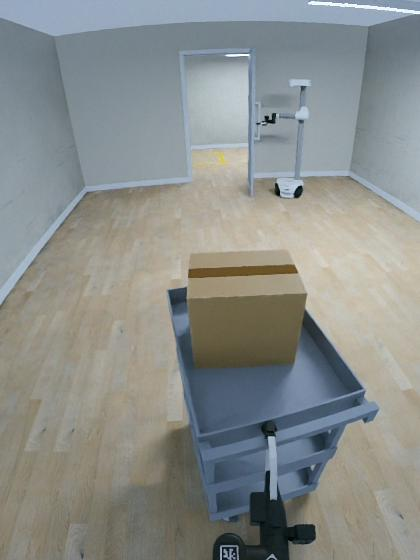

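>>> move(blocking=false, cameras=[], r1={"joints":{"gripper_m":0.125}})

>>> wait(seconds=3, cameras=[])

>>> move(blocking=false, cameras=[], r1={"base":{"strafe_m":-0.09}})

>>> wait(seconds=2, cameras=[])

>>> move(blocking=false, cameras=[], r1={"joints":{"gripper_m":-0.03}})

>>> wait(seconds=3, cameras=["r1_head_camera"])

Scene clock: 1348.50 s.
move: r1 moving
r1.base_odometry: x=-5.204 y=-3.535 heading=+1.508
r1.turned_by_wheels: +0.000
r1.turned_by_imu: -0.001
r1.base_tilt: forward=-1.6 right=+1.3
r1.lidar_m: 0.38 2.88 1.95 1.79 0.64 0.40 0.37 0.40 0.52 1.12 2.99 0.47
r1.base_status: not commanded
r1.joint_positions: lift_m=+0.639 arm_m=+0.035 wrist_yaw_rad=-0.005 wrist_pitch_rad=-0.022 wrist_roll_rad=+1.573 gripper_m=-0.004
r1.joint_status: gripper_m moving
r1.measured_speeds: translate_m=+0.000 strafe_m=+0.000 rotate_rad=+0.001 lift_m=+0.000 arm_m=+0.000 wrist_yaw_rad=+0.000 wrist_pitch_rad=+0.000 wrist_roll_rad=+0.000
r1.motor_effort: lift_m=+10(10) arm_m=-1(4) wheel_0=-5(6) wheel_1=+1(1) wheel_2=-1(1)
r1.servo_current: wrist_yaw_rad=52(59) wrist_pitch_rad=130(130) wrist_roll_rad=33(59) gripper_m=78(78)
r1.hand_pose: x=+0.4937 y=-0.0890 z=+0.8233 quat_wxyz=(+0.706, +0.708, -0.010, +0.006) (m; r1's base frame)
r1.wrist_depth_mm: - - - - - 1863 1336 / - - - - - 1921 - / - - - 256 262 - - / - 473 469 247 248 - - / - 466 462 236 236 - - / - 462 181 182 226 - - / - 163 455 181 146 - -
r2: as last shown
r2.turned_by_imu: +0.002
r2.base_tilt: forward=-0.6 right=+0.0
r2.lidar_m: 0.52 0.46 3.47 3.51 4.83 1.99 1.50 1.46 1.32 0.98 0.94 0.65
r2.motor_effort: lift_m=+20(20) arm_m=-8(8) wheel_0=+14(14) wheel_1=-1(2) wheel_2=+17(18)
r2.servo_current: wrist_yaw_rad=78(85) wrist_pitch_rad=39(46) wrist_roll_rad=39(59) gripper_m=137(137)
r2.contact_limits: translate_m 0.8
r2.wrist_depth_mm: - - - 165 205 170 - / - - - 164 206 167 - / - - - 165 209 173 - / - - - 165 211 174 - / - - - 166 212 171 153 / - - 184 167 180 171 154 / - - - - 207 158 -
pictures: none
No camera images: "cameras" was empty.

Scene clock: 1350.30 s.
earlier move: r1 done
r1.base_odometry: x=-5.204 y=-3.535 heading=+1.508
r1.turned_by_wheels: +0.000
r1.turned_by_imu: +0.000
r1.base_tilt: forward=-1.6 right=+1.3
r1.lidar_m: 0.39 2.89 1.93 1.79 0.64 0.41 0.37 0.36 0.53 1.16 2.97 0.51
r1.base_status: not commanded
r1.joint_positions: lift_m=+0.639 arm_m=+0.035 wrist_yaw_rad=-0.005 wrist_pitch_rad=-0.002 wrist_roll_rad=+1.572 gripper_m=+0.125
r1.joint_status: all done
r1.measured_speeds: all 0
r1.motor_effort: lift_m=+11(12) arm_m=+4(4) wheel_0=-2(6) wheel_1=+0(1) wheel_2=-2(3)
r1.servo_current: wrist_yaw_rad=39(72) wrist_pitch_rad=46(137) wrist_roll_rad=39(72) gripper_m=39(91)
r1.hand_pose: x=+0.4938 y=-0.0889 z=+0.8173 quat_wxyz=(+0.707, +0.708, -0.003, -0.001) (m; r1's base frame)
r1.wrist_depth_mm: - - - 297 - 1618 - / - - - 282 - 1808 - / - - - 270 - - - / - 466 254 259 - - - / - 466 244 250 - - - / - 209 202 239 200 186 - / - 455 176 148 - - -
r2.base_odometry: x=-2.644 y=+0.177 heading=-2.967
r2.turned_by_wheels: +0.000
r2.turned_by_imu: +0.000
r2.base_tilt: forward=-0.7 right=+0.0
r2.lidar_m: 0.54 0.47 3.46 3.52 4.80 2.03 1.50 1.46 1.32 0.99 0.95 0.65
r2.base_status: not commanded
r2.joint_positions: lift_m=+0.870 arm_m=+0.100 wrist_yaw_rad=+1.162 wrist_pitch_rad=+0.001 wrist_roll_rad=+0.002 gripper_m=-0.036
r2.joint_status: not commanded
r2.measured_speeds: all 0
r2.motor_effort: lift_m=+20(20) arm_m=-8(8) wheel_0=+14(14) wheel_1=-1(2) wheel_2=+18(18)
r2.servo_current: wrist_yaw_rad=72(85) wrist_pitch_rad=39(46) wrist_roll_rad=33(59) gripper_m=124(137)
r2.contact_limits: translate_m 0.8
r2.hand_pose: x=+0.4659 y=+0.2300 z=+1.0477 quat_wxyz=(+0.836, +0.000, +0.001, +0.549) (m; r2's base frame)
r2.wrist_depth_mm: - - - 164 205 170 - / - - - 165 206 167 - / - - - 165 210 173 - / - - - 165 211 175 - / - - - 166 213 171 153 / - - 185 167 181 172 154 / - - - - 208 158 -
wait: 1.80 of 3 s (r1 has come to rest)
pictures: none
No camera images: "cameras" was empty.

Scene clock: 1350.80 s.
move: r1 moving
r1.base_odometry: x=-5.168 y=-3.537 heading=+1.508
r1.turned_by_wheels: +0.000
r1.turned_by_imu: +0.000
r1.base_tilt: forward=-1.6 right=+1.3
r1.lidar_m: 0.40 2.94 1.97 1.82 0.62 0.41 0.36 0.39 0.51 1.12 2.94 0.52
r1.base_status: strafe_m moving
r1.joint_positions: lift_m=+0.639 arm_m=+0.035 wrist_yaw_rad=-0.003 wrist_pitch_rad=+0.000 wrist_roll_rad=+1.572 gripper_m=+0.125
r1.joint_status: not commanded
r1.measured_speeds: translate_m=+0.000 strafe_m=-0.140 rotate_rad=+0.002 lift_m=+0.000 arm_m=+0.000 wrist_yaw_rad=+0.005 wrist_pitch_rad=+0.007 wrist_roll_rad=+0.000
r1.motor_effort: lift_m=+12(12) arm_m=+4(4) wheel_0=+11(11) wheel_1=-8(9) wheel_2=+0(2)
r1.servo_current: wrist_yaw_rad=46(65) wrist_pitch_rad=39(46) wrist_roll_rad=33(59) gripper_m=39(46)
r1.hand_pose: x=+0.4940 y=-0.0882 z=+0.8169 quat_wxyz=(+0.707, +0.708, -0.001, -0.001) (m; r1's base frame)
r1.wrist_depth_mm: - - - 307 330 1336 334 / - - - 290 - 1618 - / - - - 277 - 1983 - / - 469 260 264 - - - / - 469 223 256 - - - / - 213 190 245 194 186 - / - 455 183 148 - - -
r2: as last shown
r2.lidar_m: 0.52 0.48 3.47 3.52 4.84 2.06 1.48 1.46 1.32 0.97 0.95 0.66
r2.motor_effort: lift_m=+20(20) arm_m=-8(8) wheel_0=+14(14) wheel_1=-2(2) wheel_2=+18(18)
r2.servo_current: wrist_yaw_rad=65(85) wrist_pitch_rad=39(46) wrist_roll_rad=52(52) gripper_m=130(137)
r2.contact_limits: translate_m 0.8
r2.wrist_depth_mm: - - - 164 206 170 - / - - - 164 206 167 - / - - - 165 210 173 - / - - - 166 211 174 - / - - - 166 212 171 153 / - - 185 167 180 172 154 / - - - - 207 158 -
pictures: none
No camera images: "cameras" was empty.

Scene clock: 1351.70 s.
earlier move: r1 done
r1.base_odometry: x=-5.115 y=-3.541 heading=+1.508
r1.turned_by_wheels: +0.000
r1.turned_by_imu: +0.000
r1.base_tilt: forward=-1.6 right=+1.3
r1.lidar_m: 0.41 0.41 2.05 1.87 0.59 0.40 0.37 0.37 0.50 1.09 2.88 0.52
r1.base_status: done
r1.joint_positions: lift_m=+0.639 arm_m=+0.035 wrist_yaw_rad=-0.003 wrist_pitch_rad=+0.000 wrist_roll_rad=+1.572 gripper_m=+0.125
r1.joint_status: not commanded
r1.measured_speeds: all 0
r1.motor_effort: lift_m=+12(12) arm_m=+4(4) wheel_0=+1(11) wheel_1=-2(9) wheel_2=+0(2)
r1.servo_current: wrist_yaw_rad=39(65) wrist_pitch_rad=46(46) wrist_roll_rad=65(65) gripper_m=46(46)
r1.hand_pose: x=+0.4940 y=-0.0882 z=+0.8168 quat_wxyz=(+0.707, +0.708, -0.001, -0.001) (m; r1's base frame)
r1.wrist_depth_mm: - - - - - 1618 1160 / - - - 310 319 320 319 / - - - 293 - 1808 - / - - - 281 - - - / - 466 466 271 - - - / - 213 202 259 200 186 - / - 462 196 148 - - -
r2.base_odometry: x=-2.644 y=+0.177 heading=-2.967
r2.turned_by_wheels: +0.000
r2.turned_by_imu: +0.000
r2.base_tilt: forward=-0.7 right=+0.0
r2.lidar_m: 0.54 0.45 3.48 3.49 4.85 2.03 1.52 1.46 1.32 1.00 0.95 0.65
r2.base_status: not commanded
r2.joint_positions: lift_m=+0.870 arm_m=+0.100 wrist_yaw_rad=+1.162 wrist_pitch_rad=+0.001 wrist_roll_rad=+0.002 gripper_m=-0.036
r2.joint_status: not commanded
r2.measured_speeds: all 0
r2.motor_effort: lift_m=+20(20) arm_m=-8(8) wheel_0=+14(14) wheel_1=-1(2) wheel_2=+17(18)
r2.servo_current: wrist_yaw_rad=78(98) wrist_pitch_rad=39(46) wrist_roll_rad=52(59) gripper_m=124(143)
r2.contact_limits: translate_m 0.8
r2.hand_pose: x=+0.4659 y=+0.2300 z=+1.0477 quat_wxyz=(+0.836, +0.000, +0.001, +0.549) (m; r2's base frame)
r2.wrist_depth_mm: - - - 164 205 170 - / - - - 165 206 167 - / - - - 165 209 173 - / - - - 165 211 175 - / - - - 166 212 171 153 / - - 183 167 181 171 153 / - - - - 207 158 -
wait: 0.90 of 2 s (r1 has come to rest)
pictures: none
No camera images: "cameras" was empty.

Scene clock: 1352.20 s.
move: r1 moving
r1.base_odometry: x=-5.115 y=-3.541 heading=+1.508
r1.turned_by_wheels: +0.000
r1.turned_by_imu: +0.000
r1.base_tilt: forward=-1.6 right=+1.3
r1.lidar_m: 0.40 0.44 2.03 1.89 0.62 0.41 0.36 0.37 0.48 1.10 2.88 0.50
r1.base_status: not commanded
r1.joint_positions: lift_m=+0.639 arm_m=+0.035 wrist_yaw_rad=-0.003 wrist_pitch_rad=+0.000 wrist_roll_rad=+1.572 gripper_m=+0.112
r1.joint_status: gripper_m moving
r1.measured_speeds: all 0
r1.motor_effort: lift_m=+12(12) arm_m=+4(4) wheel_0=+2(2) wheel_1=-2(2) wheel_2=+0(0)
r1.servo_current: wrist_yaw_rad=46(65) wrist_pitch_rad=39(52) wrist_roll_rad=65(72) gripper_m=91(91)
r1.hand_pose: x=+0.4940 y=-0.0882 z=+0.8168 quat_wxyz=(+0.707, +0.708, -0.001, -0.001) (m; r1's base frame)
r1.wrist_depth_mm: - - - - - 1618 1138 / - - - 310 319 320 320 / - - - 293 - 1756 - / - - - 281 - - - / - 466 469 271 - - - / - 469 210 260 196 - - / - 455 197 143 - - -
r2: as last shown
r2.lidar_m: 0.52 0.46 3.47 3.51 4.83 2.03 1.52 1.46 1.32 0.97 0.94 0.65
r2.motor_effort: lift_m=+20(20) arm_m=-8(8) wheel_0=+13(14) wheel_1=-2(2) wheel_2=+18(18)
r2.servo_current: wrist_yaw_rad=91(91) wrist_pitch_rad=46(46) wrist_roll_rad=59(59) gripper_m=137(137)
r2.contact_limits: translate_m 0.8
r2.wrist_depth_mm: - - - 165 205 170 - / - - - 165 206 167 - / - - - 165 209 173 - / - - - 166 211 174 - / - - - 166 212 170 153 / - - 184 167 180 172 154 / - - - - 207 158 -
pictures: none
No camera images: "cameras" was empty.

Scene clock: 1354.00 s.
earlier move: r1 done
r1.base_odometry: x=-5.115 y=-3.541 heading=+1.508
r1.turned_by_wheels: +0.000
r1.turned_by_imu: +0.000
r1.base_tilt: forward=-1.6 right=+1.3
r1.lidar_m: 0.41 0.42 2.02 1.86 0.60 0.40 0.36 0.39 0.52 1.11 2.87 0.51
r1.base_status: not commanded
r1.joint_positions: lift_m=+0.639 arm_m=+0.035 wrist_yaw_rad=-0.003 wrist_pitch_rad=-0.020 wrist_roll_rad=+1.572 gripper_m=-0.029
r1.joint_status: all done
r1.measured_speeds: all 0
r1.motor_effort: lift_m=+12(12) arm_m=-1(4) wheel_0=+1(2) wheel_1=-1(2) wheel_2=+0(0)
r1.servo_current: wrist_yaw_rad=59(72) wrist_pitch_rad=104(124) wrist_roll_rad=52(72) gripper_m=91(228)
r1.hand_pose: x=+0.4940 y=-0.0882 z=+0.8226 quat_wxyz=(+0.707, +0.707, -0.008, +0.006) (m; r1's base frame)
r1.wrist_depth_mm: - - - - - 1537 1160 / - - - - 294 1708 1205 / - - - - 278 - - / - - - - 268 - - / - 477 469 258 259 - - / - 473 190 190 250 - - / - 162 466 181 152 - -
r2.base_odometry: x=-2.644 y=+0.177 heading=-2.967
r2.turned_by_wheels: +0.000
r2.turned_by_imu: +0.000
r2.base_tilt: forward=-0.7 right=+0.0
r2.lidar_m: 0.54 0.45 3.47 3.51 4.80 2.01 1.52 1.45 1.35 0.98 0.94 0.65
r2.base_status: not commanded
r2.joint_positions: lift_m=+0.870 arm_m=+0.100 wrist_yaw_rad=+1.162 wrist_pitch_rad=+0.001 wrist_roll_rad=+0.002 gripper_m=-0.036
r2.joint_status: not commanded
r2.measured_speeds: all 0
r2.motor_effort: lift_m=+20(20) arm_m=-8(8) wheel_0=+14(14) wheel_1=-2(2) wheel_2=+18(18)
r2.servo_current: wrist_yaw_rad=72(91) wrist_pitch_rad=39(52) wrist_roll_rad=39(59) gripper_m=130(137)
r2.contact_limits: translate_m 0.8
r2.hand_pose: x=+0.4659 y=+0.2300 z=+1.0477 quat_wxyz=(+0.836, +0.000, +0.001, +0.549) (m; r2's base frame)
r2.wrist_depth_mm: - - - 164 206 170 - / - - - 164 206 167 - / - - - 165 209 173 - / - - - 166 211 175 - / - - - 165 212 171 153 / - - 185 167 180 171 153 / - - - - 206 158 -
wait: 1.80 of 3 s (r1 has come to rest)
pictures: r1_head_camera
Images, in order (width x height): r1_head_camera 420x560.

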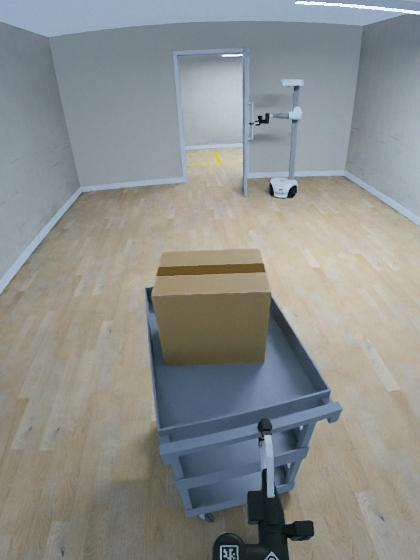

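>>> move(blocking=false, cameras=[], r1={"base":{"strafe_m":0.2,"translate_m":0.15},"pace":"slow"})

>>> wait(seconds=5, cameras=["r1_head_camera"])

Scene clock: 1358.27 s.
move: r1 moving
r1.base_odometry: x=-5.124 y=-3.533 heading=+1.507
r1.turned_by_wheels: -0.001
r1.turned_by_imu: -0.001
r1.base_tilt: forward=-1.6 right=+1.3
r1.lidar_m: 0.40 0.40 2.03 1.86 0.64 0.41 0.37 0.38 0.51 1.13 2.89 0.50
r1.base_status: translate_m moving; strafe_m moving
r1.joint_positions: lift_m=+0.639 arm_m=+0.035 wrist_yaw_rad=-0.003 wrist_pitch_rad=-0.020 wrist_roll_rad=+1.572 gripper_m=-0.029
r1.joint_status: not commanded
r1.measured_speeds: translate_m=+0.028 strafe_m=+0.040 rotate_rad=-0.007 lift_m=+0.000 arm_m=-0.001 wrist_yaw_rad=+0.000 wrist_pitch_rad=+0.000 wrist_roll_rad=+0.000
r1.motor_effort: lift_m=+12(12) arm_m=-3(4) wheel_0=-5(8) wheel_1=+5(6) wheel_2=-6(6)
r1.servo_current: wrist_yaw_rad=59(59) wrist_pitch_rad=111(130) wrist_roll_rad=46(52) gripper_m=72(91)
r1.hand_pose: x=+0.4940 y=-0.0882 z=+0.8226 quat_wxyz=(+0.707, +0.707, -0.008, +0.006) (m; r1's base frame)
r1.wrist_depth_mm: - - - 243 - 1808 1205 / - - - - 301 315 415 / - - - - - - - / - - - - 271 - - / - - 473 258 262 - - / - 469 195 187 250 - - / - 164 455 184 150 - -
r2: as last shown
r2.turned_by_imu: +0.001
r2.base_tilt: forward=-0.6 right=+0.0
r2.lidar_m: 0.53 0.44 3.46 3.54 4.82 2.02 1.51 1.45 1.32 0.98 0.94 0.66
r2.servo_current: wrist_yaw_rad=72(78) wrist_pitch_rad=39(46) wrist_roll_rad=33(46) gripper_m=130(137)
r2.contact_limits: translate_m 0.8
r2.wrist_depth_mm: - - - 165 205 170 - / - - - 165 206 167 - / - - - 165 209 173 - / - - - 165 211 174 - / - - - 166 212 171 153 / - - 183 167 180 172 154 / - - - - 206 158 -
pictures: none
No camera images: "cameras" was empty.

Scene clock: 1361.53 s.
earlier move: r1 done
r1.base_odometry: x=-5.305 y=-3.378 heading=+1.507
r1.turned_by_wheels: +0.000
r1.turned_by_imu: +0.001
r1.base_tilt: forward=-1.6 right=+1.3
r1.lidar_m: 0.44 0.46 1.83 1.69 0.89 0.58 0.52 0.56 0.71 1.58 3.09 0.45
r1.base_status: done
r1.joint_positions: lift_m=+0.639 arm_m=+0.035 wrist_yaw_rad=-0.004 wrist_pitch_rad=-0.020 wrist_roll_rad=+1.571 gripper_m=-0.029
r1.joint_status: not commanded
r1.measured_speeds: all 0
r1.motor_effort: lift_m=+12(12) arm_m=+4(4) wheel_0=-2(9) wheel_1=+2(8) wheel_2=-7(14)
r1.servo_current: wrist_yaw_rad=33(78) wrist_pitch_rad=117(130) wrist_roll_rad=33(65) gripper_m=52(91)
r1.hand_pose: x=+0.4939 y=-0.0885 z=+0.8226 quat_wxyz=(+0.707, +0.707, -0.009, +0.006) (m; r1's base frame)
r1.wrist_depth_mm: - - - 224 222 - 1281 / - - - 223 222 1921 - / - - - 225 223 - - / - 439 433 224 224 - - / - 455 449 224 224 - - / - 473 179 185 177 820 - / - 156 178 167 162 - -
r2.base_odometry: x=-2.644 y=+0.177 heading=-2.967
r2.turned_by_wheels: +0.000
r2.turned_by_imu: +0.000
r2.base_tilt: forward=-0.7 right=+0.0
r2.lidar_m: 0.52 0.47 3.45 3.44 4.80 1.99 1.50 1.46 1.30 0.98 0.93 0.65
r2.base_status: not commanded
r2.joint_positions: lift_m=+0.870 arm_m=+0.100 wrist_yaw_rad=+1.162 wrist_pitch_rad=+0.001 wrist_roll_rad=+0.002 gripper_m=-0.036
r2.joint_status: not commanded
r2.measured_speeds: all 0
r2.motor_effort: lift_m=+20(20) arm_m=-8(8) wheel_0=+14(14) wheel_1=-2(2) wheel_2=+18(18)
r2.servo_current: wrist_yaw_rad=85(85) wrist_pitch_rad=39(46) wrist_roll_rad=46(59) gripper_m=137(137)
r2.contact_limits: translate_m 0.8
r2.hand_pose: x=+0.4659 y=+0.2300 z=+1.0477 quat_wxyz=(+0.836, +0.000, +0.001, +0.549) (m; r2's base frame)
r2.wrist_depth_mm: - - - 164 205 170 - / - - - 165 206 167 - / - - - 165 209 173 - / - - - 165 211 175 - / - - - 166 212 170 153 / - - 184 167 180 172 154 / - - - - 207 158 -
wait: 3.27 of 5 s (r1 has come to rest)
pictures: r1_head_camera
Images, in order (width x height): r1_head_camera 420x560.

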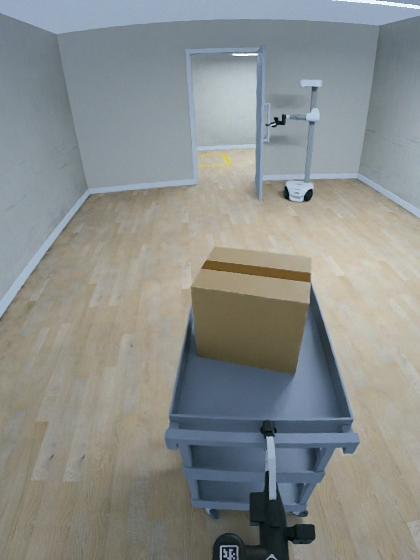

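>>> move(blocking=false, cameras=[], r1={"base":{"strafe_m":-0.04,"translate_m":0.5}})

>>> wait(seconds=5, cameras=["r1_head_camera"])

Scene clock: 1371.43 s.
move: r1 moving
r1.base_odometry: x=-5.300 y=-3.347 heading=+1.508
r1.turned_by_wheels: +0.000
r1.turned_by_imu: +0.001
r1.base_tilt: forward=-1.6 right=+1.3
r1.lidar_m: 0.41 0.46 1.82 1.69 0.90 0.62 0.56 0.58 0.76 1.67 3.09 0.45
r1.base_status: translate_m moving; strafe_m moving
r1.joint_positions: lift_m=+0.639 arm_m=+0.035 wrist_yaw_rad=-0.004 wrist_pitch_rad=-0.020 wrist_roll_rad=+1.571 gripper_m=-0.029
r1.joint_status: not commanded
r1.measured_speeds: translate_m=+0.121 strafe_m=-0.009 rotate_rad=-0.003 lift_m=+0.000 arm_m=+0.000 wrist_yaw_rad=+0.000 wrist_pitch_rad=+0.000 wrist_roll_rad=-0.001
r1.motor_effort: lift_m=+12(12) arm_m=+4(4) wheel_0=+9(9) wheel_1=+6(7) wheel_2=-14(17)
r1.servo_current: wrist_yaw_rad=26(59) wrist_pitch_rad=117(117) wrist_roll_rad=52(65) gripper_m=65(65)
r1.hand_pose: x=+0.4938 y=-0.0886 z=+0.8226 quat_wxyz=(+0.707, +0.707, -0.009, +0.006) (m; r1's base frame)
r1.wrist_depth_mm: - - - 222 220 1921 1308 / - - - 222 221 - - / - - 627 224 221 - - / - 442 436 224 223 - - / - 455 452 225 224 - - / - 480 179 184 178 - - / - 161 177 156 162 - -
r2: as last shown
r2.turned_by_imu: +0.001
r2.base_tilt: forward=-0.6 right=+0.0
r2.lidar_m: 0.52 0.43 3.45 3.39 4.82 2.00 1.50 1.44 1.33 0.99 0.95 0.64
r2.motor_effort: lift_m=+20(20) arm_m=-8(8) wheel_0=+14(14) wheel_1=-1(2) wheel_2=+17(18)
r2.servo_current: wrist_yaw_rad=72(78) wrist_pitch_rad=39(46) wrist_roll_rad=59(59) gripper_m=130(130)
r2.contact_limits: translate_m 0.8
r2.wrist_depth_mm: - - - 165 206 170 - / - - - 165 206 167 - / - - - 165 210 173 - / - - - 166 211 174 - / - - - 166 212 171 153 / - - 184 167 180 171 154 / - - - - 208 158 -
pictures: none
No camera images: "cameras" was empty.

Scene clock: 1374.10 s.
earlier move: r1 done
r1.base_odometry: x=-5.233 y=-2.882 heading=+1.508
r1.turned_by_wheels: +0.001
r1.turned_by_imu: +0.004
r1.base_tilt: forward=-1.6 right=+1.2
r1.lidar_m: 0.42 0.44 1.88 1.79 1.63 1.14 1.03 1.06 1.38 2.95 2.98 0.46
r1.base_status: done
r1.joint_positions: lift_m=+0.639 arm_m=+0.035 wrist_yaw_rad=+0.002 wrist_pitch_rad=-0.020 wrist_roll_rad=+1.571 gripper_m=-0.029
r1.joint_status: not commanded
r1.measured_speeds: all 0
r1.motor_effort: lift_m=+12(12) arm_m=-4(4) wheel_0=+7(14) wheel_1=+2(8) wheel_2=+3(17)
r1.servo_current: wrist_yaw_rad=52(72) wrist_pitch_rad=117(124) wrist_roll_rad=46(72) gripper_m=65(65)
r1.hand_pose: x=+0.4944 y=-0.0868 z=+0.8226 quat_wxyz=(+0.707, +0.707, -0.006, +0.008) (m; r1's base frame)
r1.wrist_depth_mm: - - - 225 224 1983 1308 / - - - 226 224 - - / - - - 226 224 - - / - 445 436 226 224 - - / - 459 452 226 224 - - / - 480 182 189 177 - - / - 154 484 178 154 - -
r2.base_odometry: x=-2.644 y=+0.177 heading=-2.967
r2.turned_by_wheels: +0.000
r2.turned_by_imu: +0.000
r2.base_tilt: forward=-0.7 right=+0.0
r2.lidar_m: 0.49 0.46 3.48 2.94 4.81 2.02 1.49 1.46 1.30 0.97 0.94 0.66
r2.base_status: not commanded
r2.joint_positions: lift_m=+0.870 arm_m=+0.100 wrist_yaw_rad=+1.162 wrist_pitch_rad=+0.001 wrist_roll_rad=+0.002 gripper_m=-0.036
r2.joint_status: not commanded
r2.measured_speeds: all 0
r2.motor_effort: lift_m=+20(20) arm_m=-7(8) wheel_0=+14(14) wheel_1=-1(2) wheel_2=+17(18)
r2.servo_current: wrist_yaw_rad=65(85) wrist_pitch_rad=46(46) wrist_roll_rad=39(59) gripper_m=130(137)
r2.contact_limits: translate_m 0.8
r2.hand_pose: x=+0.4659 y=+0.2300 z=+1.0477 quat_wxyz=(+0.836, +0.000, +0.001, +0.549) (m; r2's base frame)
r2.wrist_depth_mm: - - - 164 205 170 - / - - - 165 206 167 - / - - - 165 209 173 - / - - - 166 211 175 - / - - - 166 212 171 153 / - - 183 167 180 171 154 / - - - - 206 158 -
wait: 2.67 of 5 s (r1 has come to rest)
pictures: r1_head_camera
Images, in order (width x height): r1_head_camera 420x560.

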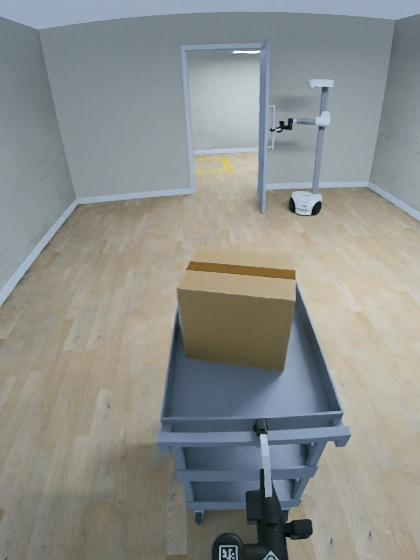

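>>> move(blocking=false, cameras=[], r1={"base":{"strafe_m":0.05,"translate_m":0.5}})

>>> wait(seconds=5, cameras=["r1_head_camera"])

Scene clock: 1379.80 s.
move: r1 moving
r1.base_odometry: x=-5.234 y=-2.851 heading=+1.508
r1.turned_by_wheels: +0.000
r1.turned_by_imu: +0.001
r1.base_tilt: forward=-1.6 right=+1.3
r1.lidar_m: 0.40 0.44 1.88 1.78 1.69 1.14 1.05 1.08 1.42 2.95 2.96 0.46
r1.base_status: translate_m moving; strafe_m moving
r1.joint_positions: lift_m=+0.639 arm_m=+0.035 wrist_yaw_rad=+0.002 wrist_pitch_rad=-0.020 wrist_roll_rad=+1.571 gripper_m=-0.029
r1.joint_status: not commanded
r1.measured_speeds: translate_m=+0.120 strafe_m=+0.013 rotate_rad=-0.001 lift_m=+0.000 arm_m=+0.000 wrist_yaw_rad=+0.000 wrist_pitch_rad=+0.000 wrist_roll_rad=+0.000
r1.motor_effort: lift_m=+12(12) arm_m=+4(4) wheel_0=+10(12) wheel_1=+6(10) wheel_2=-10(13)
r1.servo_current: wrist_yaw_rad=39(59) wrist_pitch_rad=111(117) wrist_roll_rad=52(59) gripper_m=59(65)
r1.hand_pose: x=+0.4944 y=-0.0868 z=+0.8226 quat_wxyz=(+0.707, +0.707, -0.006, +0.008) (m; r1's base frame)
r1.wrist_depth_mm: - - - 229 227 1921 1336 / - - - 229 226 1983 - / - - - 227 226 - - / - 442 436 225 226 - - / - 459 449 225 225 - - / - 473 178 186 224 - - / - 161 179 181 161 - -
r2: as last shown
r2.lidar_m: 0.54 0.46 3.46 2.94 4.84 2.01 1.51 1.45 1.32 0.99 0.95 0.66
r2.servo_current: wrist_yaw_rad=72(78) wrist_pitch_rad=39(46) wrist_roll_rad=46(65) gripper_m=137(137)
r2.contact_limits: translate_m 0.8
r2.wrist_depth_mm: - - - 165 206 170 - / - - - 165 207 167 - / - - - 165 210 174 - / - - - 165 211 174 - / - - - 166 212 171 153 / - - 184 166 180 172 153 / - - - - 207 158 -
pictures: none
No camera images: "cameras" was empty.

Scene clock: 1382.47 s.
earlier move: r1 done
r1.base_odometry: x=-5.252 y=-2.380 heading=+1.508
r1.turned_by_wheels: +0.000
r1.turned_by_imu: -0.003
r1.base_tilt: forward=-1.6 right=+1.3
r1.lidar_m: 0.41 0.41 1.87 1.74 1.83 1.68 1.51 1.56 2.01 2.93 2.96 0.45
r1.base_status: done
r1.joint_positions: lift_m=+0.639 arm_m=+0.035 wrist_yaw_rad=-0.008 wrist_pitch_rad=-0.020 wrist_roll_rad=+1.571 gripper_m=-0.029
r1.joint_status: not commanded
r1.measured_speeds: all 0
r1.motor_effort: lift_m=+12(12) arm_m=-2(4) wheel_0=+0(12) wheel_1=+1(10) wheel_2=-2(18)
r1.servo_current: wrist_yaw_rad=46(78) wrist_pitch_rad=104(117) wrist_roll_rad=39(72) gripper_m=59(65)
r1.hand_pose: x=+0.4936 y=-0.0896 z=+0.8226 quat_wxyz=(+0.707, +0.707, -0.010, +0.004) (m; r1's base frame)
r1.wrist_depth_mm: - - - 236 234 1921 1281 / - - - 233 231 1983 - / - - - 230 230 - - / - 445 436 229 228 - - / - 455 449 227 227 - - / - 466 178 189 177 - - / - 161 473 224 153 - -
r2.base_odometry: x=-2.644 y=+0.177 heading=-2.967
r2.turned_by_wheels: +0.000
r2.turned_by_imu: +0.000
r2.base_tilt: forward=-0.7 right=+0.0
r2.lidar_m: 0.52 0.46 3.46 2.44 4.85 1.99 1.49 1.46 1.29 0.99 0.91 0.65
r2.base_status: not commanded
r2.joint_positions: lift_m=+0.870 arm_m=+0.100 wrist_yaw_rad=+1.162 wrist_pitch_rad=+0.001 wrist_roll_rad=+0.002 gripper_m=-0.036
r2.joint_status: not commanded
r2.measured_speeds: all 0
r2.motor_effort: lift_m=+20(20) arm_m=-8(8) wheel_0=+14(14) wheel_1=-1(2) wheel_2=+18(18)
r2.servo_current: wrist_yaw_rad=78(85) wrist_pitch_rad=39(52) wrist_roll_rad=59(65) gripper_m=130(137)
r2.contact_limits: translate_m 0.8
r2.hand_pose: x=+0.4659 y=+0.2300 z=+1.0477 quat_wxyz=(+0.836, +0.000, +0.001, +0.549) (m; r2's base frame)
r2.wrist_depth_mm: - - - 164 206 170 - / - - - 165 206 167 - / - - - 165 209 173 - / - - - 165 211 174 - / - - - 166 212 171 153 / - - 184 167 180 172 154 / - - - - 208 158 -
wait: 2.67 of 5 s (r1 has come to rest)
pictures: r1_head_camera
Images, in order (width x height): r1_head_camera 420x560.

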